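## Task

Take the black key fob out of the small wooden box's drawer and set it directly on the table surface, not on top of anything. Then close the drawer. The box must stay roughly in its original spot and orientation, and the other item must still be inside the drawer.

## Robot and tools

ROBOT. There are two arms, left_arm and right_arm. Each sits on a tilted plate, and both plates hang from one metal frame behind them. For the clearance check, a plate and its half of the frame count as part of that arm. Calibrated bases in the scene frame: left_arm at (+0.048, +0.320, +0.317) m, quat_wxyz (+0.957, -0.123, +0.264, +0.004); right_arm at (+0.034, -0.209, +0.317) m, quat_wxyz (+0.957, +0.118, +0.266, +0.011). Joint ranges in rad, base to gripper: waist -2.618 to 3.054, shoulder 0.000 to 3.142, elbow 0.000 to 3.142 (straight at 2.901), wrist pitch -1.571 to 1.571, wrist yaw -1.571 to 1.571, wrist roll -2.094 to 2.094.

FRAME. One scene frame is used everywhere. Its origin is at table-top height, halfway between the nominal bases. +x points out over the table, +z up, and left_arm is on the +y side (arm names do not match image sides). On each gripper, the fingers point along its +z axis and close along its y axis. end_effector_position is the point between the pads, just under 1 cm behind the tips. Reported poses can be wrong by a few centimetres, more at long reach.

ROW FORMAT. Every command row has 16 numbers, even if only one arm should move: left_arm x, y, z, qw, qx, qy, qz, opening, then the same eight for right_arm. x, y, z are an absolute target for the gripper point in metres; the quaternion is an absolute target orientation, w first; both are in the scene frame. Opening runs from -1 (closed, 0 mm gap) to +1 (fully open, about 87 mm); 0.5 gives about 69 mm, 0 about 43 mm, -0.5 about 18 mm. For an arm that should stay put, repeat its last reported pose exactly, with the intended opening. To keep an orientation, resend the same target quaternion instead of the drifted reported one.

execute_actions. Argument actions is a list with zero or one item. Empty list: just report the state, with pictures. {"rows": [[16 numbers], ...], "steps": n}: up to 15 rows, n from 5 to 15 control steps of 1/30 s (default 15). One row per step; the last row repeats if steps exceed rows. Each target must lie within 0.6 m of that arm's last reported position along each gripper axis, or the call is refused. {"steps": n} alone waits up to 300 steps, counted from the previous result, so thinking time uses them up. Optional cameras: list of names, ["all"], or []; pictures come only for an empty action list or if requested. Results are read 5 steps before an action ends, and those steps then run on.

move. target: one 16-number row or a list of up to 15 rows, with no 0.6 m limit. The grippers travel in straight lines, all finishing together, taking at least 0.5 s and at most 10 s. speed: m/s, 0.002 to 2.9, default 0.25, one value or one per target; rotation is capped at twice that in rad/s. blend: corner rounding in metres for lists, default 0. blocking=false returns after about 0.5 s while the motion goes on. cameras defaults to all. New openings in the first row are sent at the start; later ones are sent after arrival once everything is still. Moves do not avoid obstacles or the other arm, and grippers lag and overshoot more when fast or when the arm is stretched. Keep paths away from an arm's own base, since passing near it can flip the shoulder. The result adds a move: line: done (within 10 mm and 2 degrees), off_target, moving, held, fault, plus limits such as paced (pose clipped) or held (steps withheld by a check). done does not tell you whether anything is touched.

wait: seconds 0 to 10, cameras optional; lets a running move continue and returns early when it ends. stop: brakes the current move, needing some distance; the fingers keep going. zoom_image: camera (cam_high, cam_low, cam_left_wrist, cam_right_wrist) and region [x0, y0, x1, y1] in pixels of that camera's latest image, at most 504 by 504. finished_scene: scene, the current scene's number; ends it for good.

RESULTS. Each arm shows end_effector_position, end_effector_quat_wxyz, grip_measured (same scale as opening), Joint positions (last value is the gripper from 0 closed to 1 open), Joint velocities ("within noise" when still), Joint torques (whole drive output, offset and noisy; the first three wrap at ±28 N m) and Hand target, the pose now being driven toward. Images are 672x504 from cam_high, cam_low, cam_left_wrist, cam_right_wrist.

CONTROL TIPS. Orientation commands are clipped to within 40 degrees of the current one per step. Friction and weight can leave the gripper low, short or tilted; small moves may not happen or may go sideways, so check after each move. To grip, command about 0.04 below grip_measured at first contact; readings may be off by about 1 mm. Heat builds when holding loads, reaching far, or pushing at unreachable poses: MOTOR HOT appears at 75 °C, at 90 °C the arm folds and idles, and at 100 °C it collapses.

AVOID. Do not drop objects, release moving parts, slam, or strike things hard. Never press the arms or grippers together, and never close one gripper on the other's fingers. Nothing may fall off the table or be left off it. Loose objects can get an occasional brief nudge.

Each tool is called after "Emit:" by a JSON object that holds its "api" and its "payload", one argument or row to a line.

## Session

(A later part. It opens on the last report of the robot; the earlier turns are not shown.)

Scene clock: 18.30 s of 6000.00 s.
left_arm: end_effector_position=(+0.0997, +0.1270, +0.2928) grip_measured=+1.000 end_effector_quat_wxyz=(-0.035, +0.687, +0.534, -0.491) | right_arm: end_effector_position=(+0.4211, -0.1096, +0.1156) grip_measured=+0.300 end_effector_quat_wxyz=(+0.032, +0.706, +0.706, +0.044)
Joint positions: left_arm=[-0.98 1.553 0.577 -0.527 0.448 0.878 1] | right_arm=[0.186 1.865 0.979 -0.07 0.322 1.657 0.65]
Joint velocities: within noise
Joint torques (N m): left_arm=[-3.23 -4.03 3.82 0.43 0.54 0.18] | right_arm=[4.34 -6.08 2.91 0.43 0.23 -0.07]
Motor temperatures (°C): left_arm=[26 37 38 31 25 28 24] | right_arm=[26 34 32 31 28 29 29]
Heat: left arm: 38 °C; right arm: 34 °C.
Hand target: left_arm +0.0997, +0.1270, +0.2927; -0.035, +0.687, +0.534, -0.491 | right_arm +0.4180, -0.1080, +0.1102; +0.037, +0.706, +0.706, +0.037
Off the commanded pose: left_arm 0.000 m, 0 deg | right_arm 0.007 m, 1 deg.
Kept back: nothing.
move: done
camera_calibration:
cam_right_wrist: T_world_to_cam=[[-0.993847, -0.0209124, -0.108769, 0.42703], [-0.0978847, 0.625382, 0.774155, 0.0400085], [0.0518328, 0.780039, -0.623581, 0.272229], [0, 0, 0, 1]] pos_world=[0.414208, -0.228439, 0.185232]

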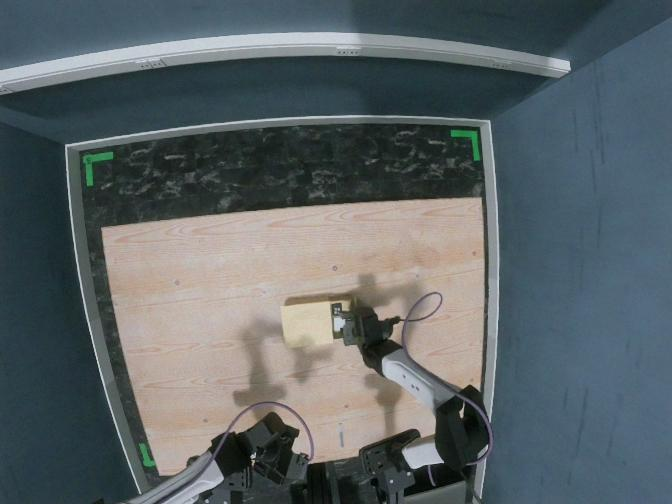

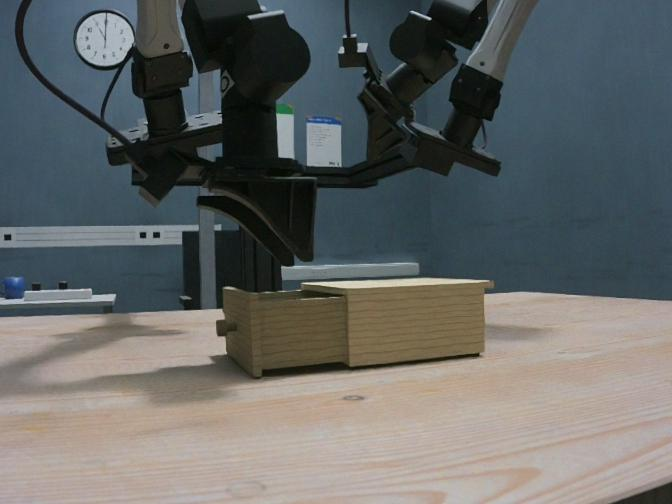

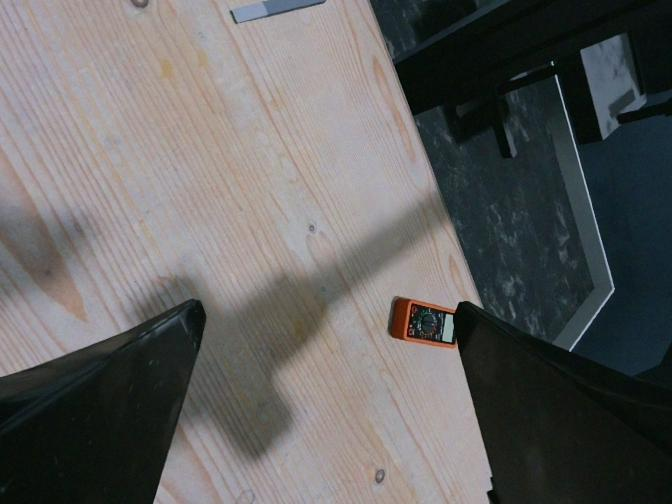

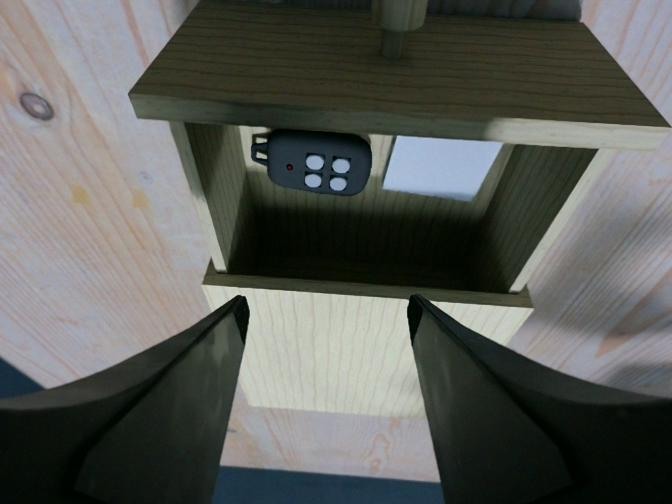

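Emit:
{"api": "move", "payload": {
  "target": [
    [0.0997,0.127,0.2928,-0.035,0.687,0.534,-0.491,1,0.42,-0.108,0.15,0.07,0.5,0.86,0.07,-1],
    [0.0997,0.127,0.2928,-0.035,0.687,0.534,-0.491,1,0.43,-0.103,0.11,0.1041,0.0091,0.9907,0.0867,-1],
    [0.0997,0.127,0.2928,-0.035,0.687,0.534,-0.491,1,0.43,-0.093,0.045,0.1041,0.0091,0.9907,0.0867,-1]
  ],
  "speed": [0.4,0.4,0.12]
}}

Emit:
{"api": "zoom_image", "payload": {
  "camera": "cam_right_wrist",
  "region": [150, 150, 500, 430]
}}

Emit:
{"api": "zoom_image", "payload": {
  "camera": "cam_low",
  "region": [150, 150, 400, 350]
}}

Emit:
{"api": "zoom_image", "payload": {
  "camera": "cam_high",
  "region": [260, 270, 400, 375]
}}

Scene clock: 22.87 s of 6000.00 s.
left_arm: end_effector_position=(+0.0997, +0.1270, +0.2928) grip_measured=+1.000 end_effector_quat_wxyz=(-0.035, +0.687, +0.534, -0.491) | right_arm: end_effector_position=(+0.4233, -0.0916, +0.0505) grip_measured=-0.973 end_effector_quat_wxyz=(+0.095, +0.007, +0.992, +0.085)
Joint positions: left_arm=[-0.98 1.553 0.577 -0.527 0.448 0.878 1] | right_arm=[0.203 2.151 1.181 0.112 0.189 0.098 0.013]
Joint velocities: within noise
Joint torques (N m): left_arm=[-3.23 -4.07 3.78 0.42 0.53 0.18] | right_arm=[3.36 -7.15 4.62 0.78 -0.15 -0.25]
Motor temperatures (°C): left_arm=[26 37 38 30 25 28 24] | right_arm=[26 34 32 31 28 29 29]
Heat: left arm: 38 °C; right arm: 34 °C.
Hand target: left_arm +0.0997, +0.1270, +0.2927; -0.035, +0.687, +0.534, -0.491 | right_arm +0.4299, -0.0931, +0.0453; +0.104, +0.009, +0.991, +0.087
Off the commanded pose: left_arm 0.000 m, 0 deg | right_arm 0.009 m, 1 deg.
Kept back: nothing.
move: done
camera_calibration:
cam_right_wrist: T_world_to_cam=[[0.0224525, -0.985671, -0.167175, -0.0931508], [-0.772979, -0.123164, 0.622362, 0.304213], [-0.634035, 0.115249, -0.764668, 0.454046], [0, 0, 0, 1]] pos_world=[0.525123, -0.106677, 0.142292]

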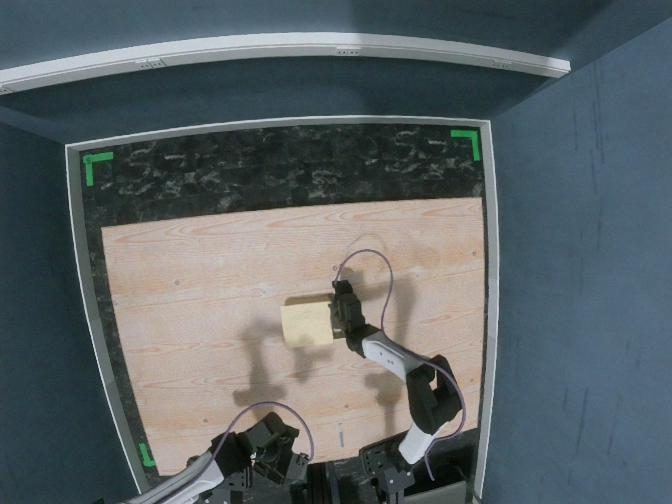

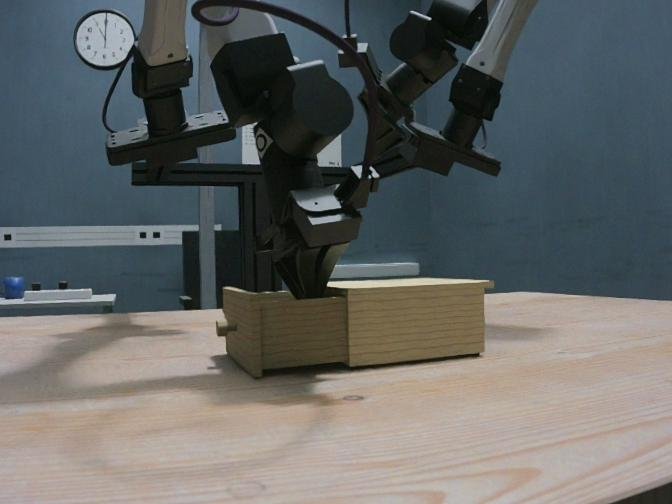

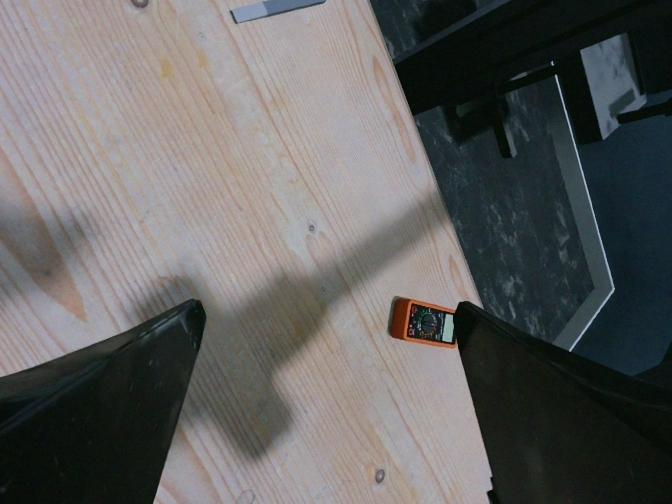

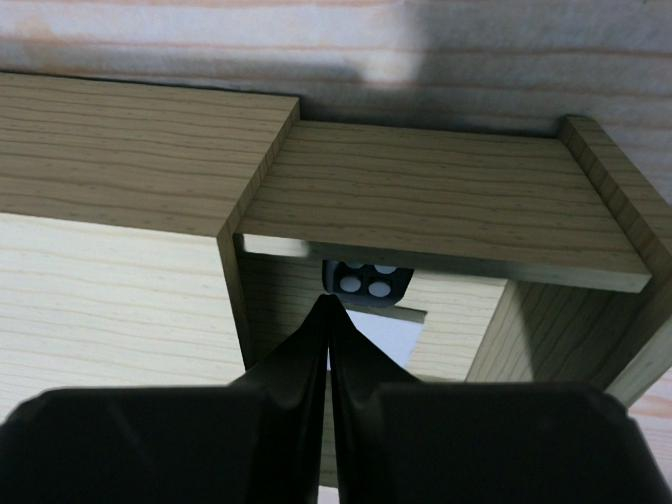

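Scaled by 1.440 from the camera's 672x504 image, which has a finer 960x720 frame.

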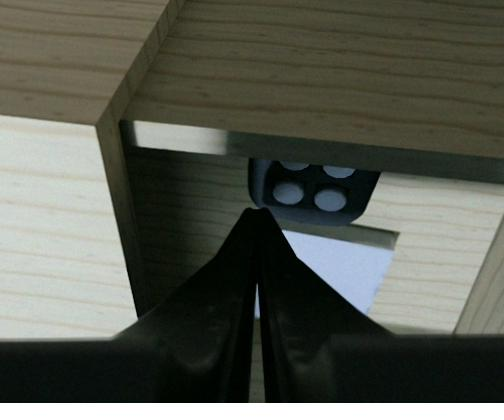

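Scaled by 2.016 from the camera's 672x504 image, which has a finer 960x720 frame.

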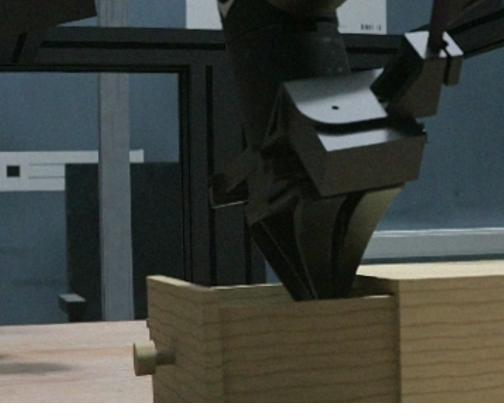

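Scaled by 3.600 from the camera's 672x504 image, which has a finer 960x720 frame.

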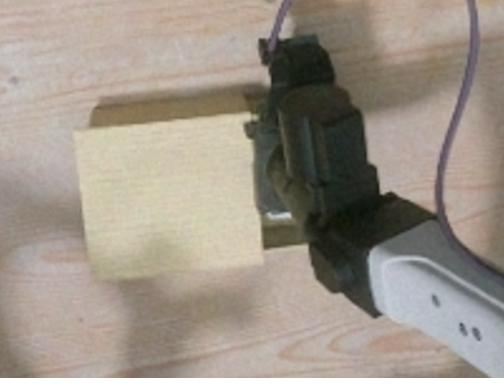

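Emit:
{"api": "move", "payload": {
  "target": [0.0997,0.127,0.2928,-0.035,0.687,0.534,-0.491,1,0.435,-0.092,0.024,0.1041,0.0091,0.9907,0.0867,-1],
  "speed": 0.06
}}

Emit:
{"api": "zoom_image", "payload": {
  "camera": "cam_right_wrist",
  "region": [150, 150, 500, 430]
}}

Scene clock: 23.93 s of 6000.00 s.
left_arm: end_effector_position=(+0.0997, +0.1270, +0.2928) grip_measured=+1.000 end_effector_quat_wxyz=(-0.035, +0.687, +0.534, -0.491) | right_arm: end_effector_position=(+0.4289, -0.0883, +0.0301) grip_measured=-0.973 end_effector_quat_wxyz=(+0.096, +0.007, +0.991, +0.090)
Joint positions: left_arm=[-0.98 1.553 0.577 -0.527 0.448 0.878 1] | right_arm=[0.188 2.229 1.243 0.132 0.168 0.087 0.013]
Joint velocities: within noise
Joint torques (N m): left_arm=[-3.25 -4.08 3.75 0.43 0.54 0.19] | right_arm=[3.54 -7.43 4.66 0.74 -0.13 -0.32]
Motor temperatures (°C): left_arm=[27 37 39 30 25 28 24] | right_arm=[26 34 32 31 28 29 29]
Heat: left arm: 39 °C; right arm: 34 °C.
Hand target: left_arm +0.0997, +0.1270, +0.2927; -0.035, +0.687, +0.534, -0.491 | right_arm +0.4348, -0.0922, +0.0243; +0.104, +0.009, +0.991, +0.087
Off the commanded pose: left_arm 0.000 m, 0 deg | right_arm 0.009 m, 1 deg.
Kept back: nothing.
move: done
camera_calibration:
cam_right_wrist: T_world_to_cam=[[0.0231498, -0.983742, -0.178092, -0.0932508], [-0.773627, -0.130459, 0.620066, 0.321363], [-0.633219, 0.123422, -0.764069, 0.44195], [0, 0, 0, 1]] pos_world=[0.530624, -0.104356, 0.121807]

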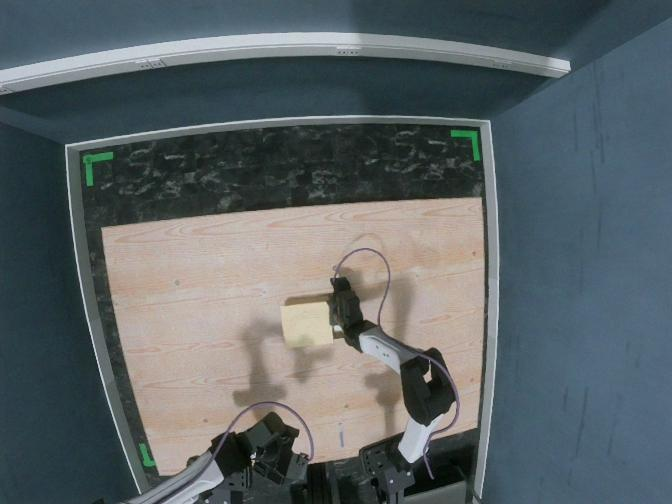

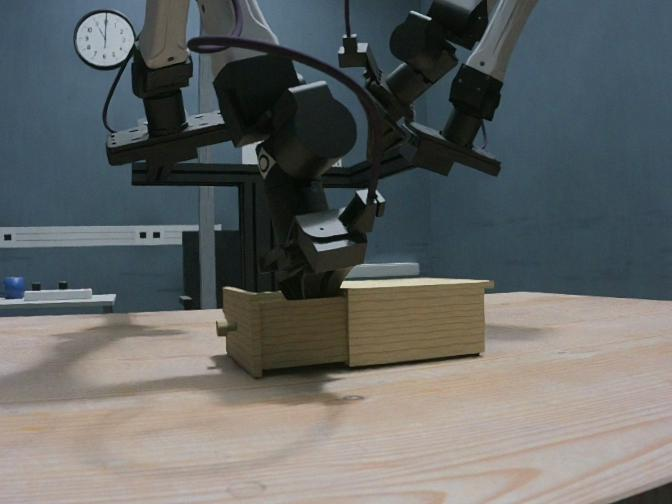

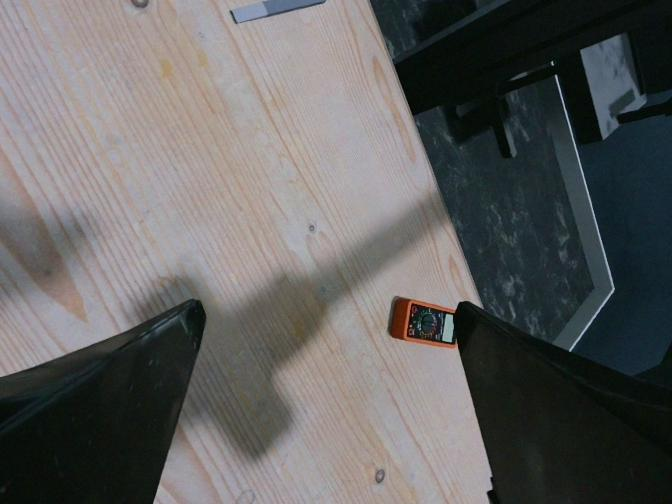

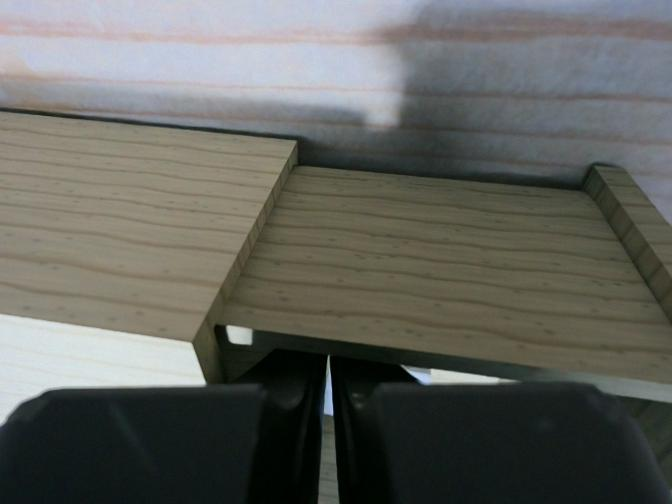

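Scaled by 1.440 from the camera's 672x504 image, which has a finer 960x720 frame.

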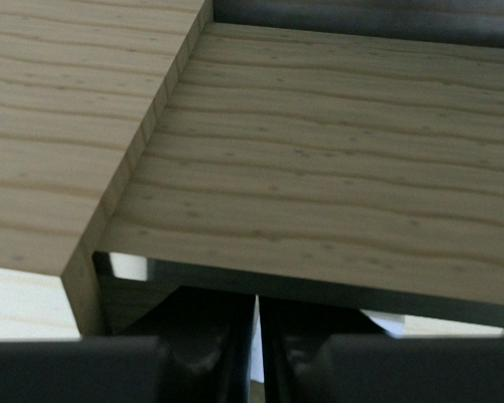

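Emit:
{"api": "move", "payload": {
  "target": [0.0997,0.127,0.2928,-0.035,0.687,0.534,-0.491,1,0.435,-0.094,0.013,0.1041,0.0091,0.9907,0.0867,-1],
  "speed": 0.05,
  "cameras": []
}}

Scene clock: 24.87 s of 6000.00 s.
left_arm: end_effector_position=(+0.0997, +0.1270, +0.2928) grip_measured=+1.000 end_effector_quat_wxyz=(-0.035, +0.687, +0.534, -0.491) | right_arm: end_effector_position=(+0.4300, -0.0887, +0.0275) grip_measured=-0.973 end_effector_quat_wxyz=(+0.095, +0.004, +0.991, +0.092)
Joint positions: left_arm=[-0.98 1.553 0.577 -0.527 0.448 0.878 1] | right_arm=[0.184 2.239 1.255 0.128 0.162 0.079 0.013]
Joint velocities: within noise
Joint torques (N m): left_arm=[-3.19 -4.12 3.75 0.42 0.53 0.19] | right_arm=[2.7 -5.56 4.97 0.92 -0.11 -0.3]
Motor temperatures (°C): left_arm=[27 37 39 30 25 28 24] | right_arm=[26 35 32 31 28 29 29]
Heat: left arm: 39 °C; right arm: 35 °C.
Hand target: left_arm +0.0997, +0.1270, +0.2927; -0.035, +0.687, +0.534, -0.491 | right_arm +0.4344, -0.0943, +0.0139; +0.104, +0.009, +0.991, +0.087
Off the commanded pose: left_arm 0.000 m, 0 deg | right_arm 0.016 m, 1 deg.
Kept back: nothing.
move: off_target (right_arm)
No camera images: "cameras" was empty.

Emit:
{"api": "move", "payload": {
  "target": [
    [0.0997,0.127,0.2928,-0.035,0.687,0.534,-0.491,1,0.435,-0.114,0.013,0.1041,0.0091,0.9907,0.0867,-1],
    [0.0997,0.127,0.2928,-0.035,0.687,0.534,-0.491,1,0.435,-0.114,0.06,0.1041,0.0091,0.9907,0.0867,-1],
    [0.0997,0.127,0.2928,-0.035,0.687,0.534,-0.491,1,0.43,-0.125,0.11,0.1041,0.0,0.9945,0.0,0.2]
  ],
  "speed": [0.05,0.15,0.3]
}}

Emit:
{"api": "zoom_image", "payload": {
  "camera": "cam_right_wrist",
  "region": [150, 100, 500, 400]
}}

Emit:
{"api": "zoom_image", "payload": {
  "camera": "cam_high",
  "region": [260, 270, 400, 375]
}}

Scene clock: 27.37 s of 6000.00 s.
left_arm: end_effector_position=(+0.0997, +0.1270, +0.2928) grip_measured=+1.000 end_effector_quat_wxyz=(-0.035, +0.687, +0.534, -0.491) | right_arm: end_effector_position=(+0.4207, -0.1232, +0.0982) grip_measured=+0.200 end_effector_quat_wxyz=(+0.089, -0.009, +0.996, +0.002)
Joint positions: left_arm=[-0.98 1.553 0.577 -0.527 0.448 0.878 1] | right_arm=[0.244 1.984 1.13 -0.044 0.375 0.092 0.6]
Joint velocities: within noise
Joint torques (N m): left_arm=[-3.21 -4.1 3.74 0.42 0.53 0.18] | right_arm=[4.78 -11.17 3.64 0.47 0.14 0]
Motor temperatures (°C): left_arm=[27 37 39 30 25 28 24] | right_arm=[26 35 32 31 28 29 29]
Heat: left arm: 39 °C; right arm: 35 °C.
Hand target: left_arm +0.0997, +0.1270, +0.2927; -0.035, +0.687, +0.534, -0.491 | right_arm +0.4300, -0.1250, +0.1097; +0.104, +0.000, +0.995, +0.000
Off the commanded pose: left_arm 0.000 m, 0 deg | right_arm 0.015 m, 2 deg.
Kept back: nothing.
move: off_target (right_arm); target 3's new opening was sent with right_arm's hand 0.015 m and 2 deg from that target
camera_calibration:
cam_right_wrist: T_world_to_cam=[[0.0394187, -0.999223, -0.0000785715, -0.141437], [-0.764241, -0.0301995, 0.644224, 0.274233], [-0.643726, -0.0253344, -0.764837, 0.479266], [0, 0, 0, 1]] pos_world=[0.523671, -0.120904, 0.189882]

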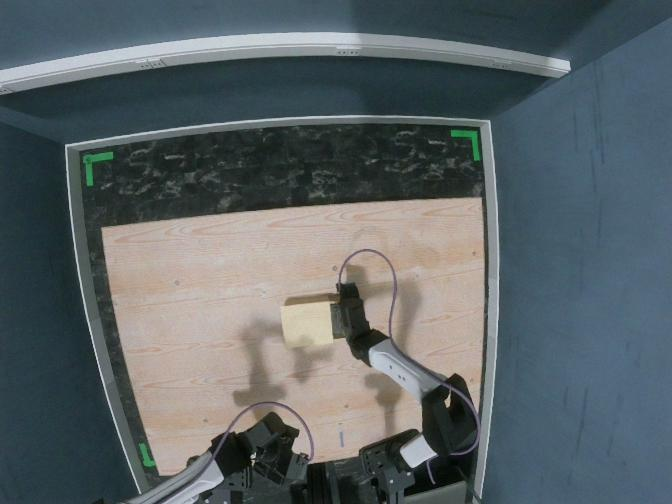

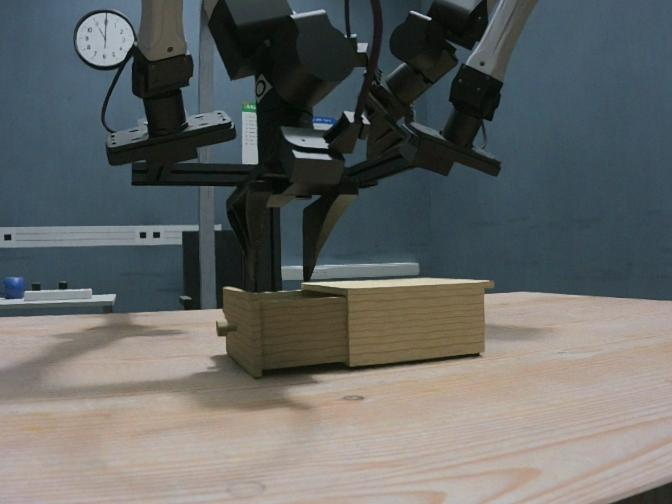

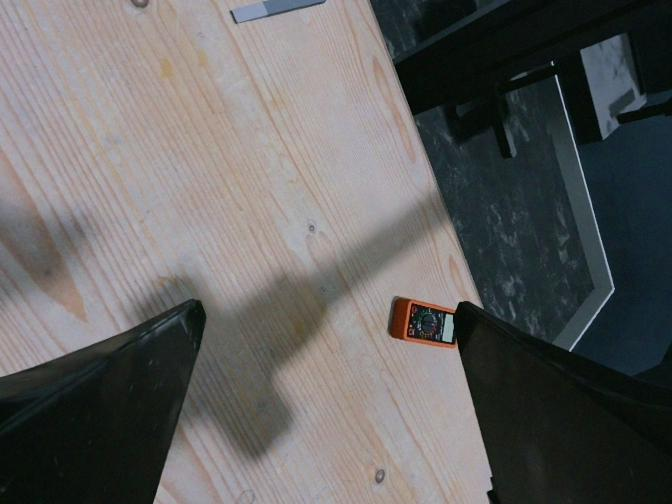

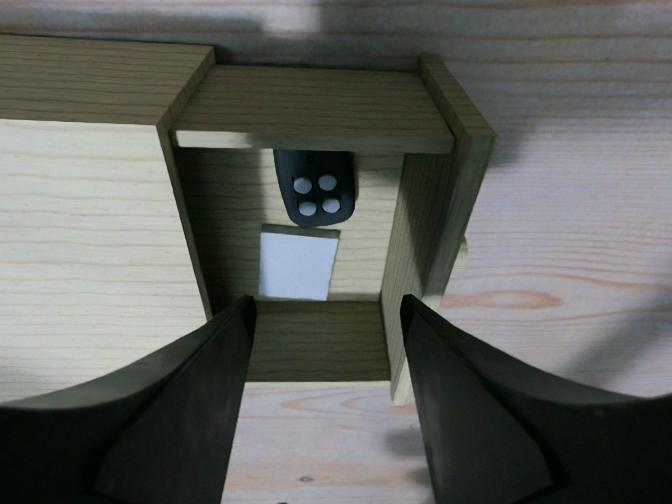

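Scaled by 1.440 from the camera's 672x504 image, which has a finer 960x720 frame.

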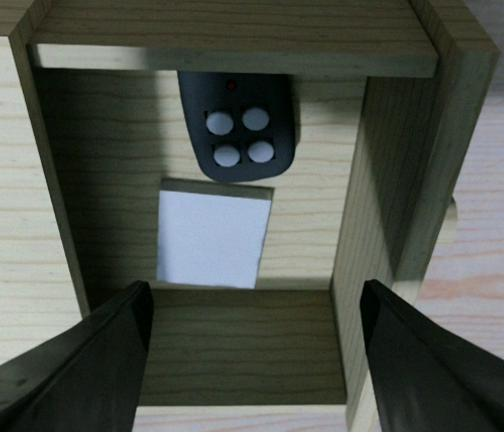

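Scaled by 3.600 from the camera's 672x504 image, which has a finer 960x720 frame.

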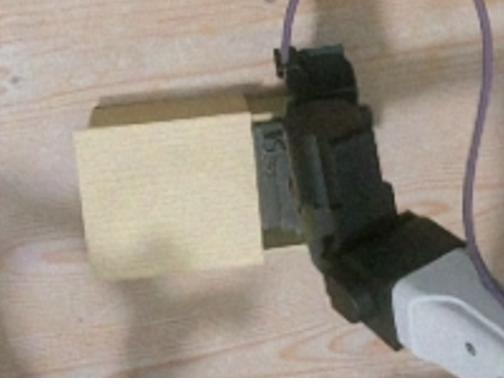

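Emit:
{"api": "move", "payload": {
  "target": [
    [0.0997,0.127,0.2928,-0.035,0.687,0.534,-0.491,1,0.432,-0.1165,0.07,0.1041,0.0,0.9945,0.0,0.1],
    [0.0997,0.127,0.2928,-0.035,0.687,0.534,-0.491,1,0.432,-0.1165,0.014,0.1041,0.0,0.9945,0.0,0.1]
  ],
  "speed": [0.15,0.07]
}}

Emit:
{"api": "zoom_image", "payload": {
  "camera": "cam_right_wrist",
  "region": [150, 150, 550, 450]
}}

Scene clock: 29.03 s of 6000.00 s.
left_arm: end_effector_position=(+0.0997, +0.1270, +0.2928) grip_measured=+1.000 end_effector_quat_wxyz=(-0.035, +0.687, +0.534, -0.491) | right_arm: end_effector_position=(+0.4235, -0.1199, +0.0355) grip_measured=+0.097 end_effector_quat_wxyz=(+0.084, -0.012, +0.996, -0.008)
Joint positions: left_arm=[-0.98 1.553 0.577 -0.527 0.448 0.878 1] | right_arm=[0.205 2.208 1.243 0.067 0.371 0.056 0.549]
Joint velocities: within noise
Joint torques (N m): left_arm=[-3.19 -4.05 3.77 0.42 0.54 0.17] | right_arm=[2.8 -3.95 5.37 1.34 -0.21 -0.18]
Motor temperatures (°C): left_arm=[27 37 39 30 25 28 24] | right_arm=[26 35 32 31 28 29 29]
Heat: left arm: 39 °C; right arm: 35 °C.
Hand target: left_arm +0.0997, +0.1270, +0.2927; -0.035, +0.687, +0.534, -0.491 | right_arm +0.4308, -0.1173, +0.0163; +0.103, +0.000, +0.995, +0.000
Off the commanded pose: left_arm 0.000 m, 0 deg | right_arm 0.023 m, 3 deg.
Kept back: nothing.
move: off_target (right_arm)
camera_calibration:
cam_right_wrist: T_world_to_cam=[[0.0433237, -0.998845, 0.0207795, -0.140595], [-0.758151, -0.0193243, 0.651793, 0.315319], [-0.650638, -0.0439921, -0.758112, 0.433567], [0, 0, 0, 1]] pos_world=[0.527246, -0.115266, 0.126092]

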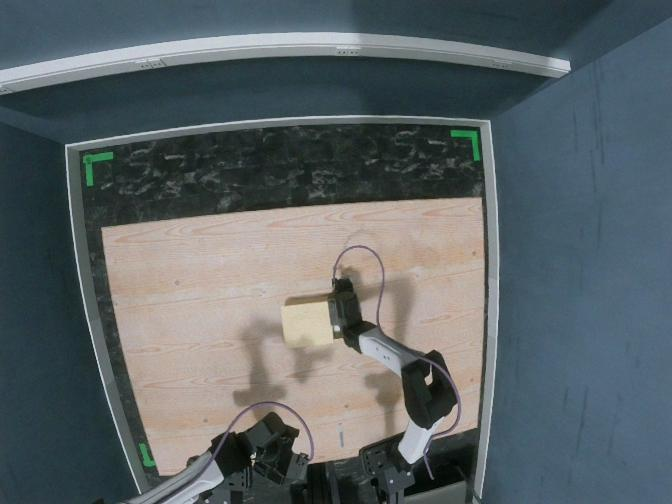

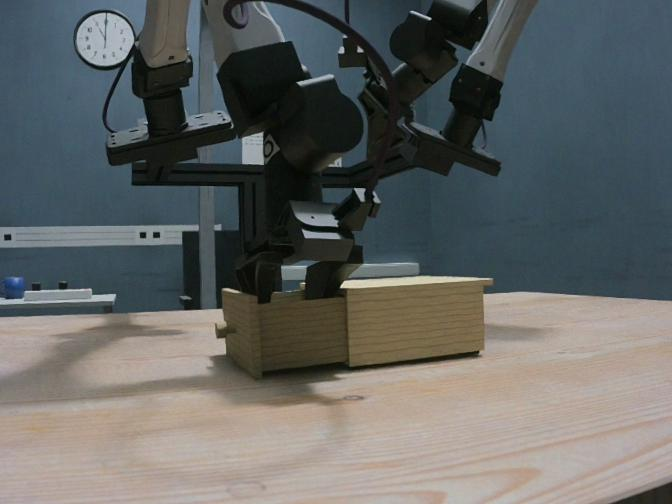

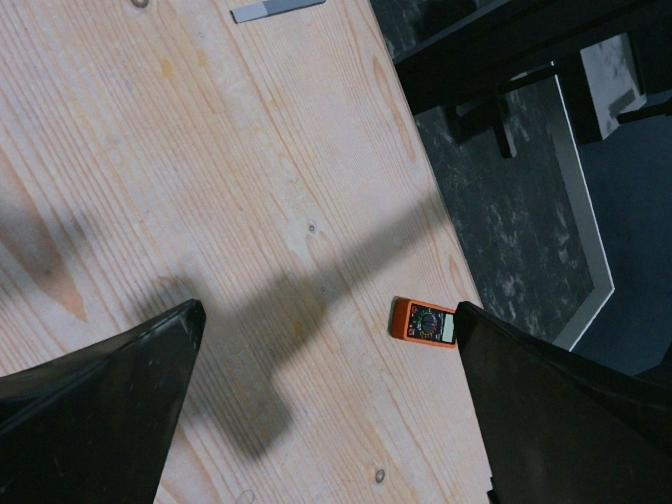

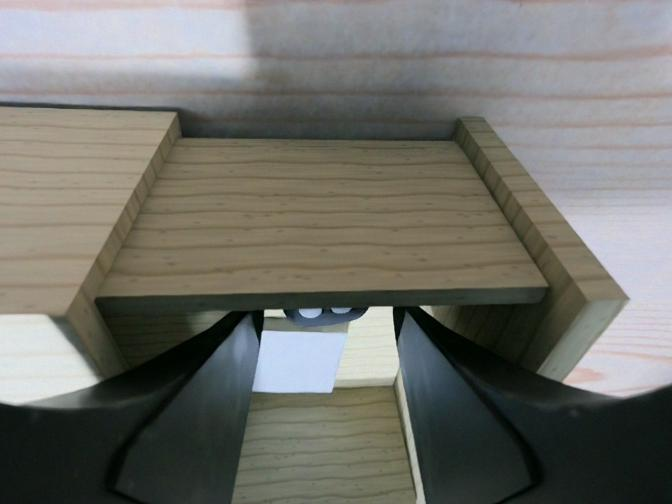

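Scaled by 1.260 from the camera's 672x504 image, which has a finer 960x720 frame.

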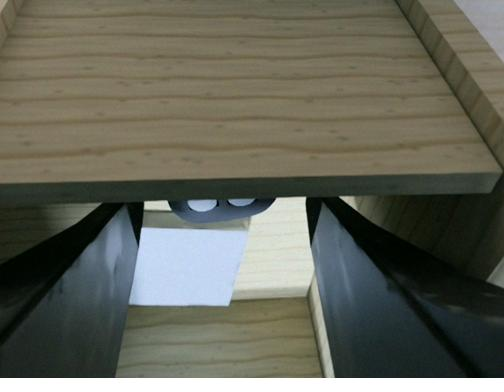

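Emit:
{"api": "move", "payload": {
  "target": [
    [0.0997,0.127,0.2928,-0.035,0.687,0.534,-0.491,1,0.428,-0.1165,0.075,0.1901,0.0166,0.9779,0.0856,0],
    [0.0997,0.127,0.2928,-0.035,0.687,0.534,-0.491,1,0.428,-0.1185,0.014,0.1901,0.0166,0.9779,0.0856,0]
  ],
  "speed": [0.15,0.06]
}}

Emit:
{"api": "zoom_image", "payload": {
  "camera": "cam_right_wrist",
  "region": [150, 150, 550, 450]
}}

Scene clock: 31.60 s of 6000.00 s.
left_arm: end_effector_position=(+0.0997, +0.1270, +0.2928) grip_measured=+1.000 end_effector_quat_wxyz=(-0.035, +0.687, +0.534, -0.491) | right_arm: end_effector_position=(+0.4204, -0.1160, +0.0382) grip_measured=+0.000 end_effector_quat_wxyz=(+0.177, +0.015, +0.981, +0.074)
Joint positions: left_arm=[-0.98 1.553 0.577 -0.527 0.448 0.878 1] | right_arm=[0.152 2.147 0.987 0.475 0.183 0.03 0.5]
Joint velocities: within noise
Joint torques (N m): left_arm=[-3.22 -4.1 3.74 0.43 0.53 0.19] | right_arm=[0.21 -1.59 6.11 1.49 -0.6 -0.43]
Motor temperatures (°C): left_arm=[27 37 39 30 25 28 24] | right_arm=[26 35 32 31 28 29 29]
Heat: left arm: 39 °C; right arm: 35 °C.
Hand target: left_arm +0.0997, +0.1270, +0.2927; -0.035, +0.687, +0.534, -0.491 | right_arm +0.4261, -0.1196, +0.0167; +0.189, +0.016, +0.978, +0.084
Off the commanded pose: left_arm 0.000 m, 0 deg | right_arm 0.025 m, 2 deg.
Kept back: nothing.
move: off_target (right_arm)
camera_calibration:
cam_right_wrist: T_world_to_cam=[[0.0166495, -0.989375, -0.144431, -0.118013], [-0.866572, -0.086337, 0.491527, 0.355203], [-0.498775, 0.116976, -0.858802, 0.392524], [0, 0, 0, 1]] pos_world=[0.505555, -0.132008, 0.145463]

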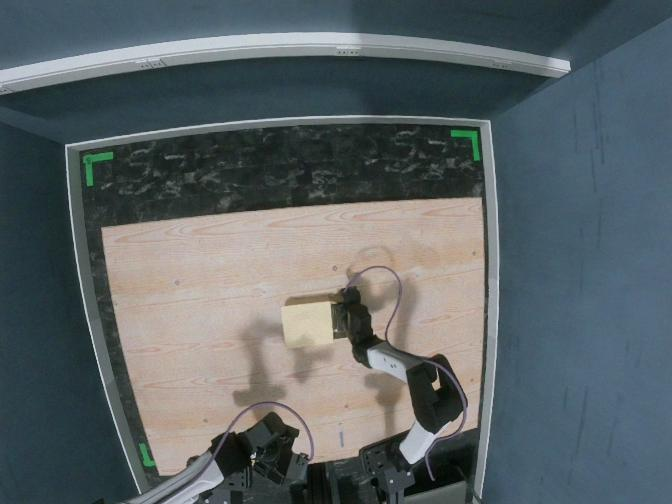

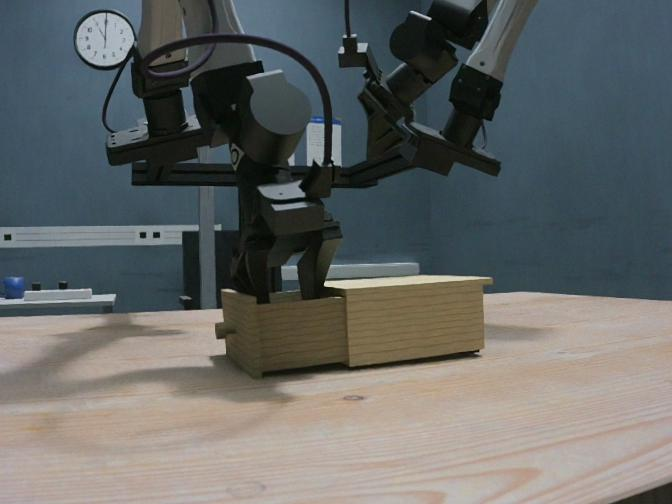

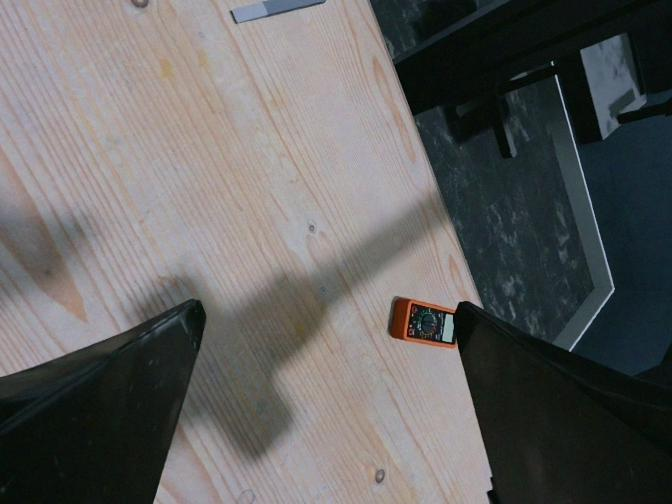

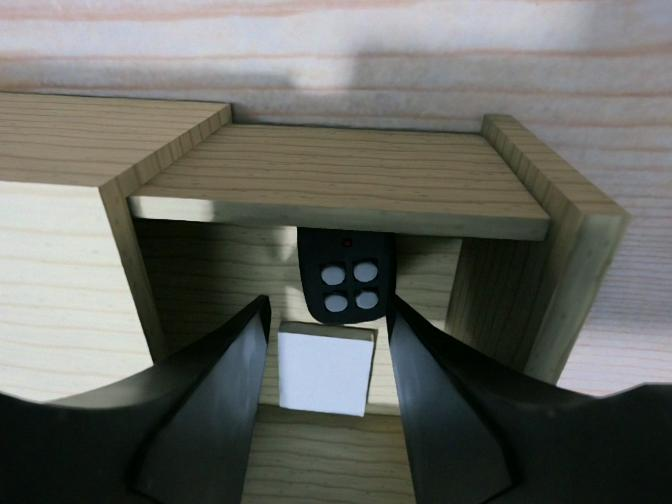

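Scaled by 1.260 from the camera's 672x504 image, which has a finer 960x720 frame.

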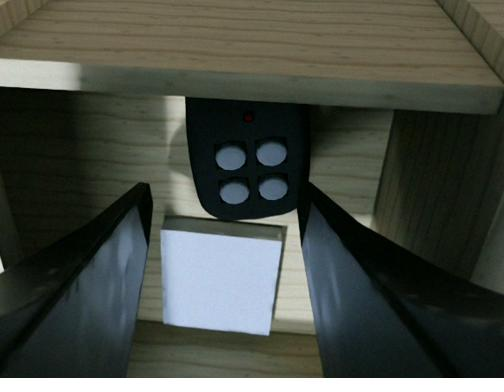

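Emit:
{"api": "move", "payload": {
  "target": [
    [0.0997,0.127,0.2928,-0.035,0.687,0.534,-0.491,1,0.437,-0.126,0.065,0.1901,0.0166,0.9779,0.0856,0],
    [0.0997,0.127,0.2928,-0.035,0.687,0.534,-0.491,1,0.437,-0.126,0.014,0.1901,0.0166,0.9779,0.0856,0]
  ],
  "speed": [0.1,0.05]
}}

Emit:
{"api": "zoom_image", "payload": {
  "camera": "cam_right_wrist",
  "region": [150, 150, 550, 450]
}}

Scene clock: 33.80 s of 6000.00 s.
left_arm: end_effector_position=(+0.0997, +0.1270, +0.2928) grip_measured=+1.000 end_effector_quat_wxyz=(-0.035, +0.687, +0.534, -0.491) | right_arm: end_effector_position=(+0.4340, -0.1148, +0.0410) grip_measured=+0.000 end_effector_quat_wxyz=(+0.184, +0.016, +0.978, +0.095)
Joint positions: left_arm=[-0.98 1.553 0.577 -0.527 0.448 0.878 1] | right_arm=[0.134 2.142 1.02 0.455 0.128 0.025 0.5]
Joint velocities: within noise
Joint torques (N m): left_arm=[-3.25 -4.04 3.78 0.43 0.55 0.18] | right_arm=[0.12 -1.94 5.86 1.41 -0.23 -0.47]
Motor temperatures (°C): left_arm=[27 37 39 30 25 28 24] | right_arm=[26 35 32 31 28 29 29]
Heat: left arm: 39 °C; right arm: 35 °C.
Hand target: left_arm +0.0997, +0.1270, +0.2927; -0.035, +0.687, +0.534, -0.491 | right_arm +0.4347, -0.1269, +0.0168; +0.189, +0.017, +0.978, +0.085
Off the commanded pose: left_arm 0.000 m, 0 deg | right_arm 0.029 m, 1 deg.
Kept back: nothing.
move: off_target (right_arm)
camera_calibration:
cam_right_wrist: T_world_to_cam=[[0.0238612, -0.982239, -0.186111, -0.11725], [-0.874128, -0.110834, 0.47288, 0.366897], [-0.485109, 0.151401, -0.861248, 0.399658], [0, 0, 0, 1]] pos_world=[0.51739, -0.135011, 0.148885]

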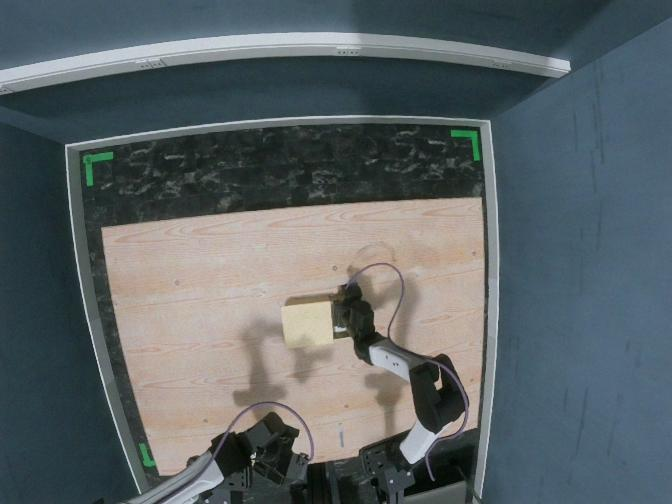

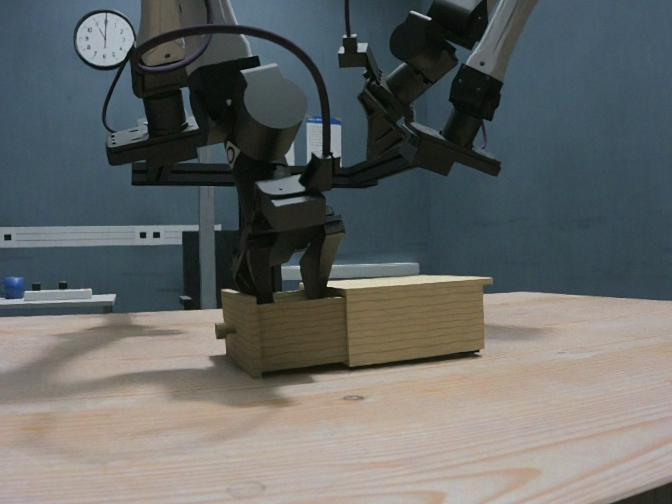

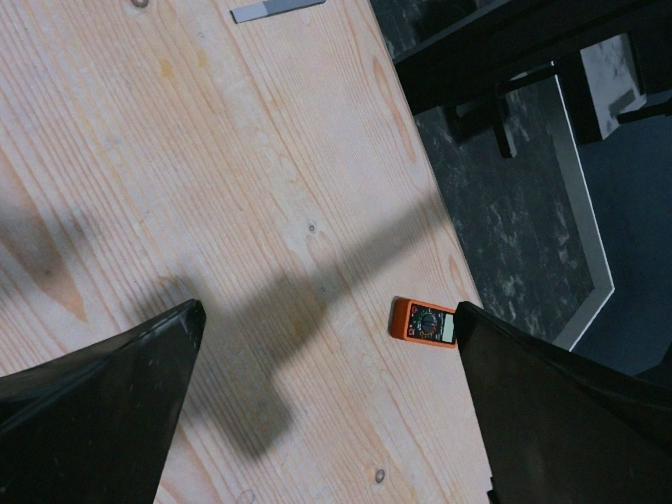

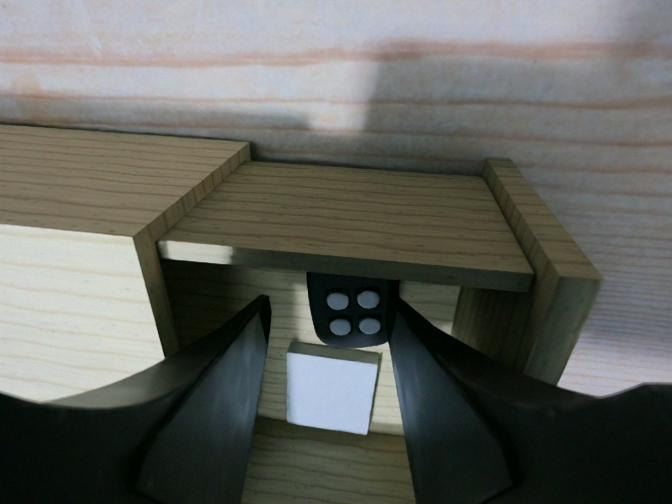

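Scaled by 1.260 from the camera's 672x504 image, which has a finer 960x720 frame.

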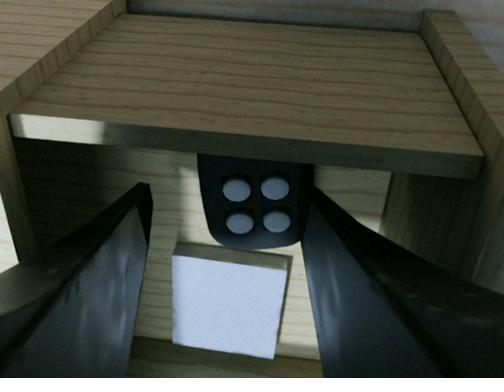

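Emit:
{"api": "move", "payload": {
  "target": [
    [0.0997,0.127,0.2928,-0.035,0.687,0.534,-0.491,1,0.43,-0.118,0.09,0.1901,0.0166,0.9779,0.0856,0],
    [0.0997,0.127,0.2928,-0.035,0.687,0.534,-0.491,1,0.38,-0.119,0.10,0.1036,0.0136,0.986,0.1298,-1],
    [0.0997,0.127,0.2928,-0.035,0.687,0.534,-0.491,1,0.379,-0.119,0.05,0.1036,0.0136,0.986,0.1298,-1]
  ],
  "speed": [0.15,0.3,0.15]
}}

Emit:
{"api": "zoom_image", "payload": {
  "camera": "cam_right_wrist",
  "region": [150, 100, 550, 400]
}}

Scene clock: 39.03 s of 6000.00 s.
left_arm: end_effector_position=(+0.0997, +0.1270, +0.2928) grip_measured=+1.000 end_effector_quat_wxyz=(-0.035, +0.687, +0.534, -0.491) | right_arm: end_effector_position=(+0.3735, -0.1178, +0.0544) grip_measured=-0.973 end_effector_quat_wxyz=(+0.095, +0.014, +0.987, +0.128)
Joint positions: left_arm=[-0.98 1.553 0.577 -0.527 0.448 0.878 1] | right_arm=[0.111 2.054 0.913 0.298 0.044 0.049 0.013]
Joint velocities: within noise
Joint torques (N m): left_arm=[-3.23 -4.12 3.77 0.42 0.53 0.18] | right_arm=[2.66 -6.45 3 0.77 -0.26 -0.25]
Motor temperatures (°C): left_arm=[27 37 39 30 25 28 24] | right_arm=[26 36 32 31 28 29 29]
Heat: left arm: 39 °C; right arm: 36 °C.
Hand target: left_arm +0.0997, +0.1270, +0.2927; -0.035, +0.687, +0.534, -0.491 | right_arm +0.3790, -0.1192, +0.0502; +0.104, +0.014, +0.986, +0.130
Off the commanded pose: left_arm 0.000 m, 0 deg | right_arm 0.007 m, 1 deg.
Kept back: nothing.
move: done; target 2's new opening was sent with right_arm's hand 0.017 m and 2 deg from that target
camera_calibration:
cam_right_wrist: T_world_to_cam=[[0.0179226, -0.967379, -0.252697, -0.108599], [-0.773336, -0.173609, 0.609764, 0.254918], [-0.633743, 0.184491, -0.751221, 0.435738], [0, 0, 0, 1]] pos_world=[0.47523, -0.14119, 0.144453]

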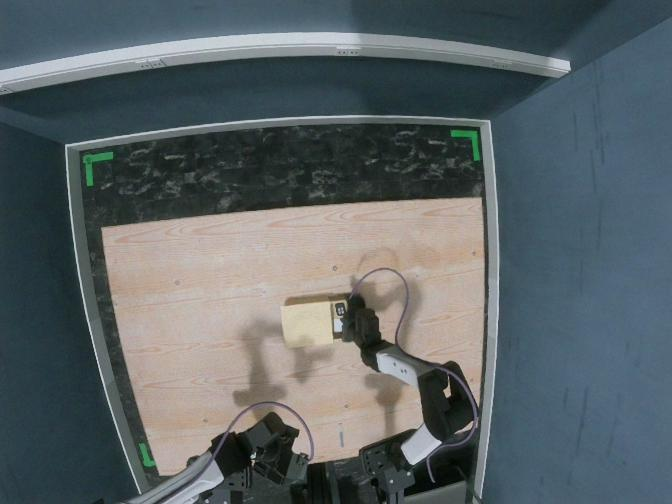

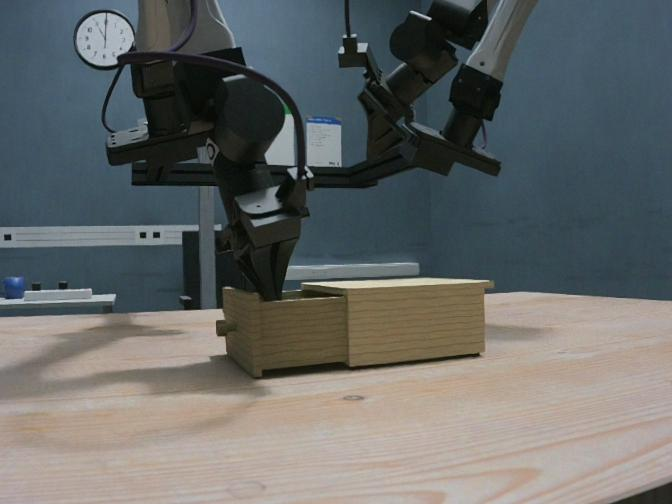

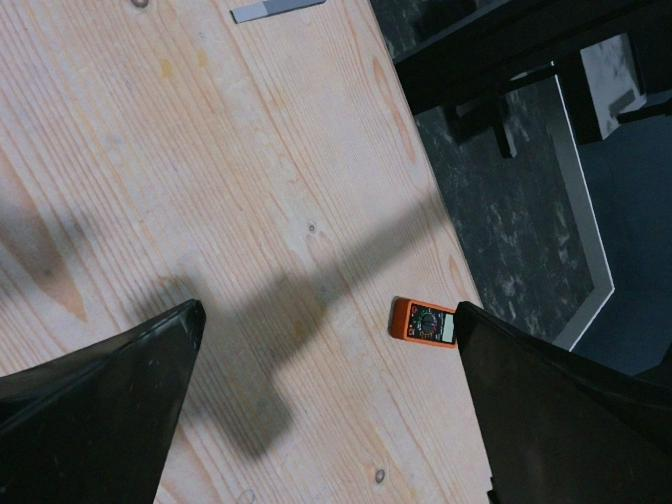

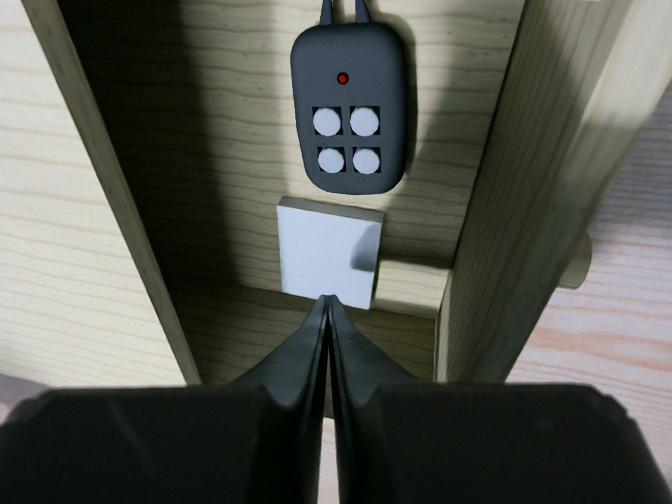

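Scaled by 1.260 from the camera's 672x504 image, which has a finer 960x720 frame.

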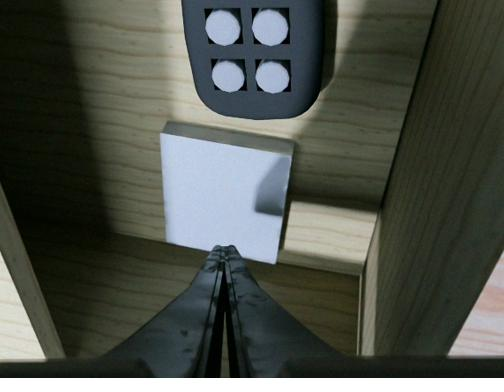

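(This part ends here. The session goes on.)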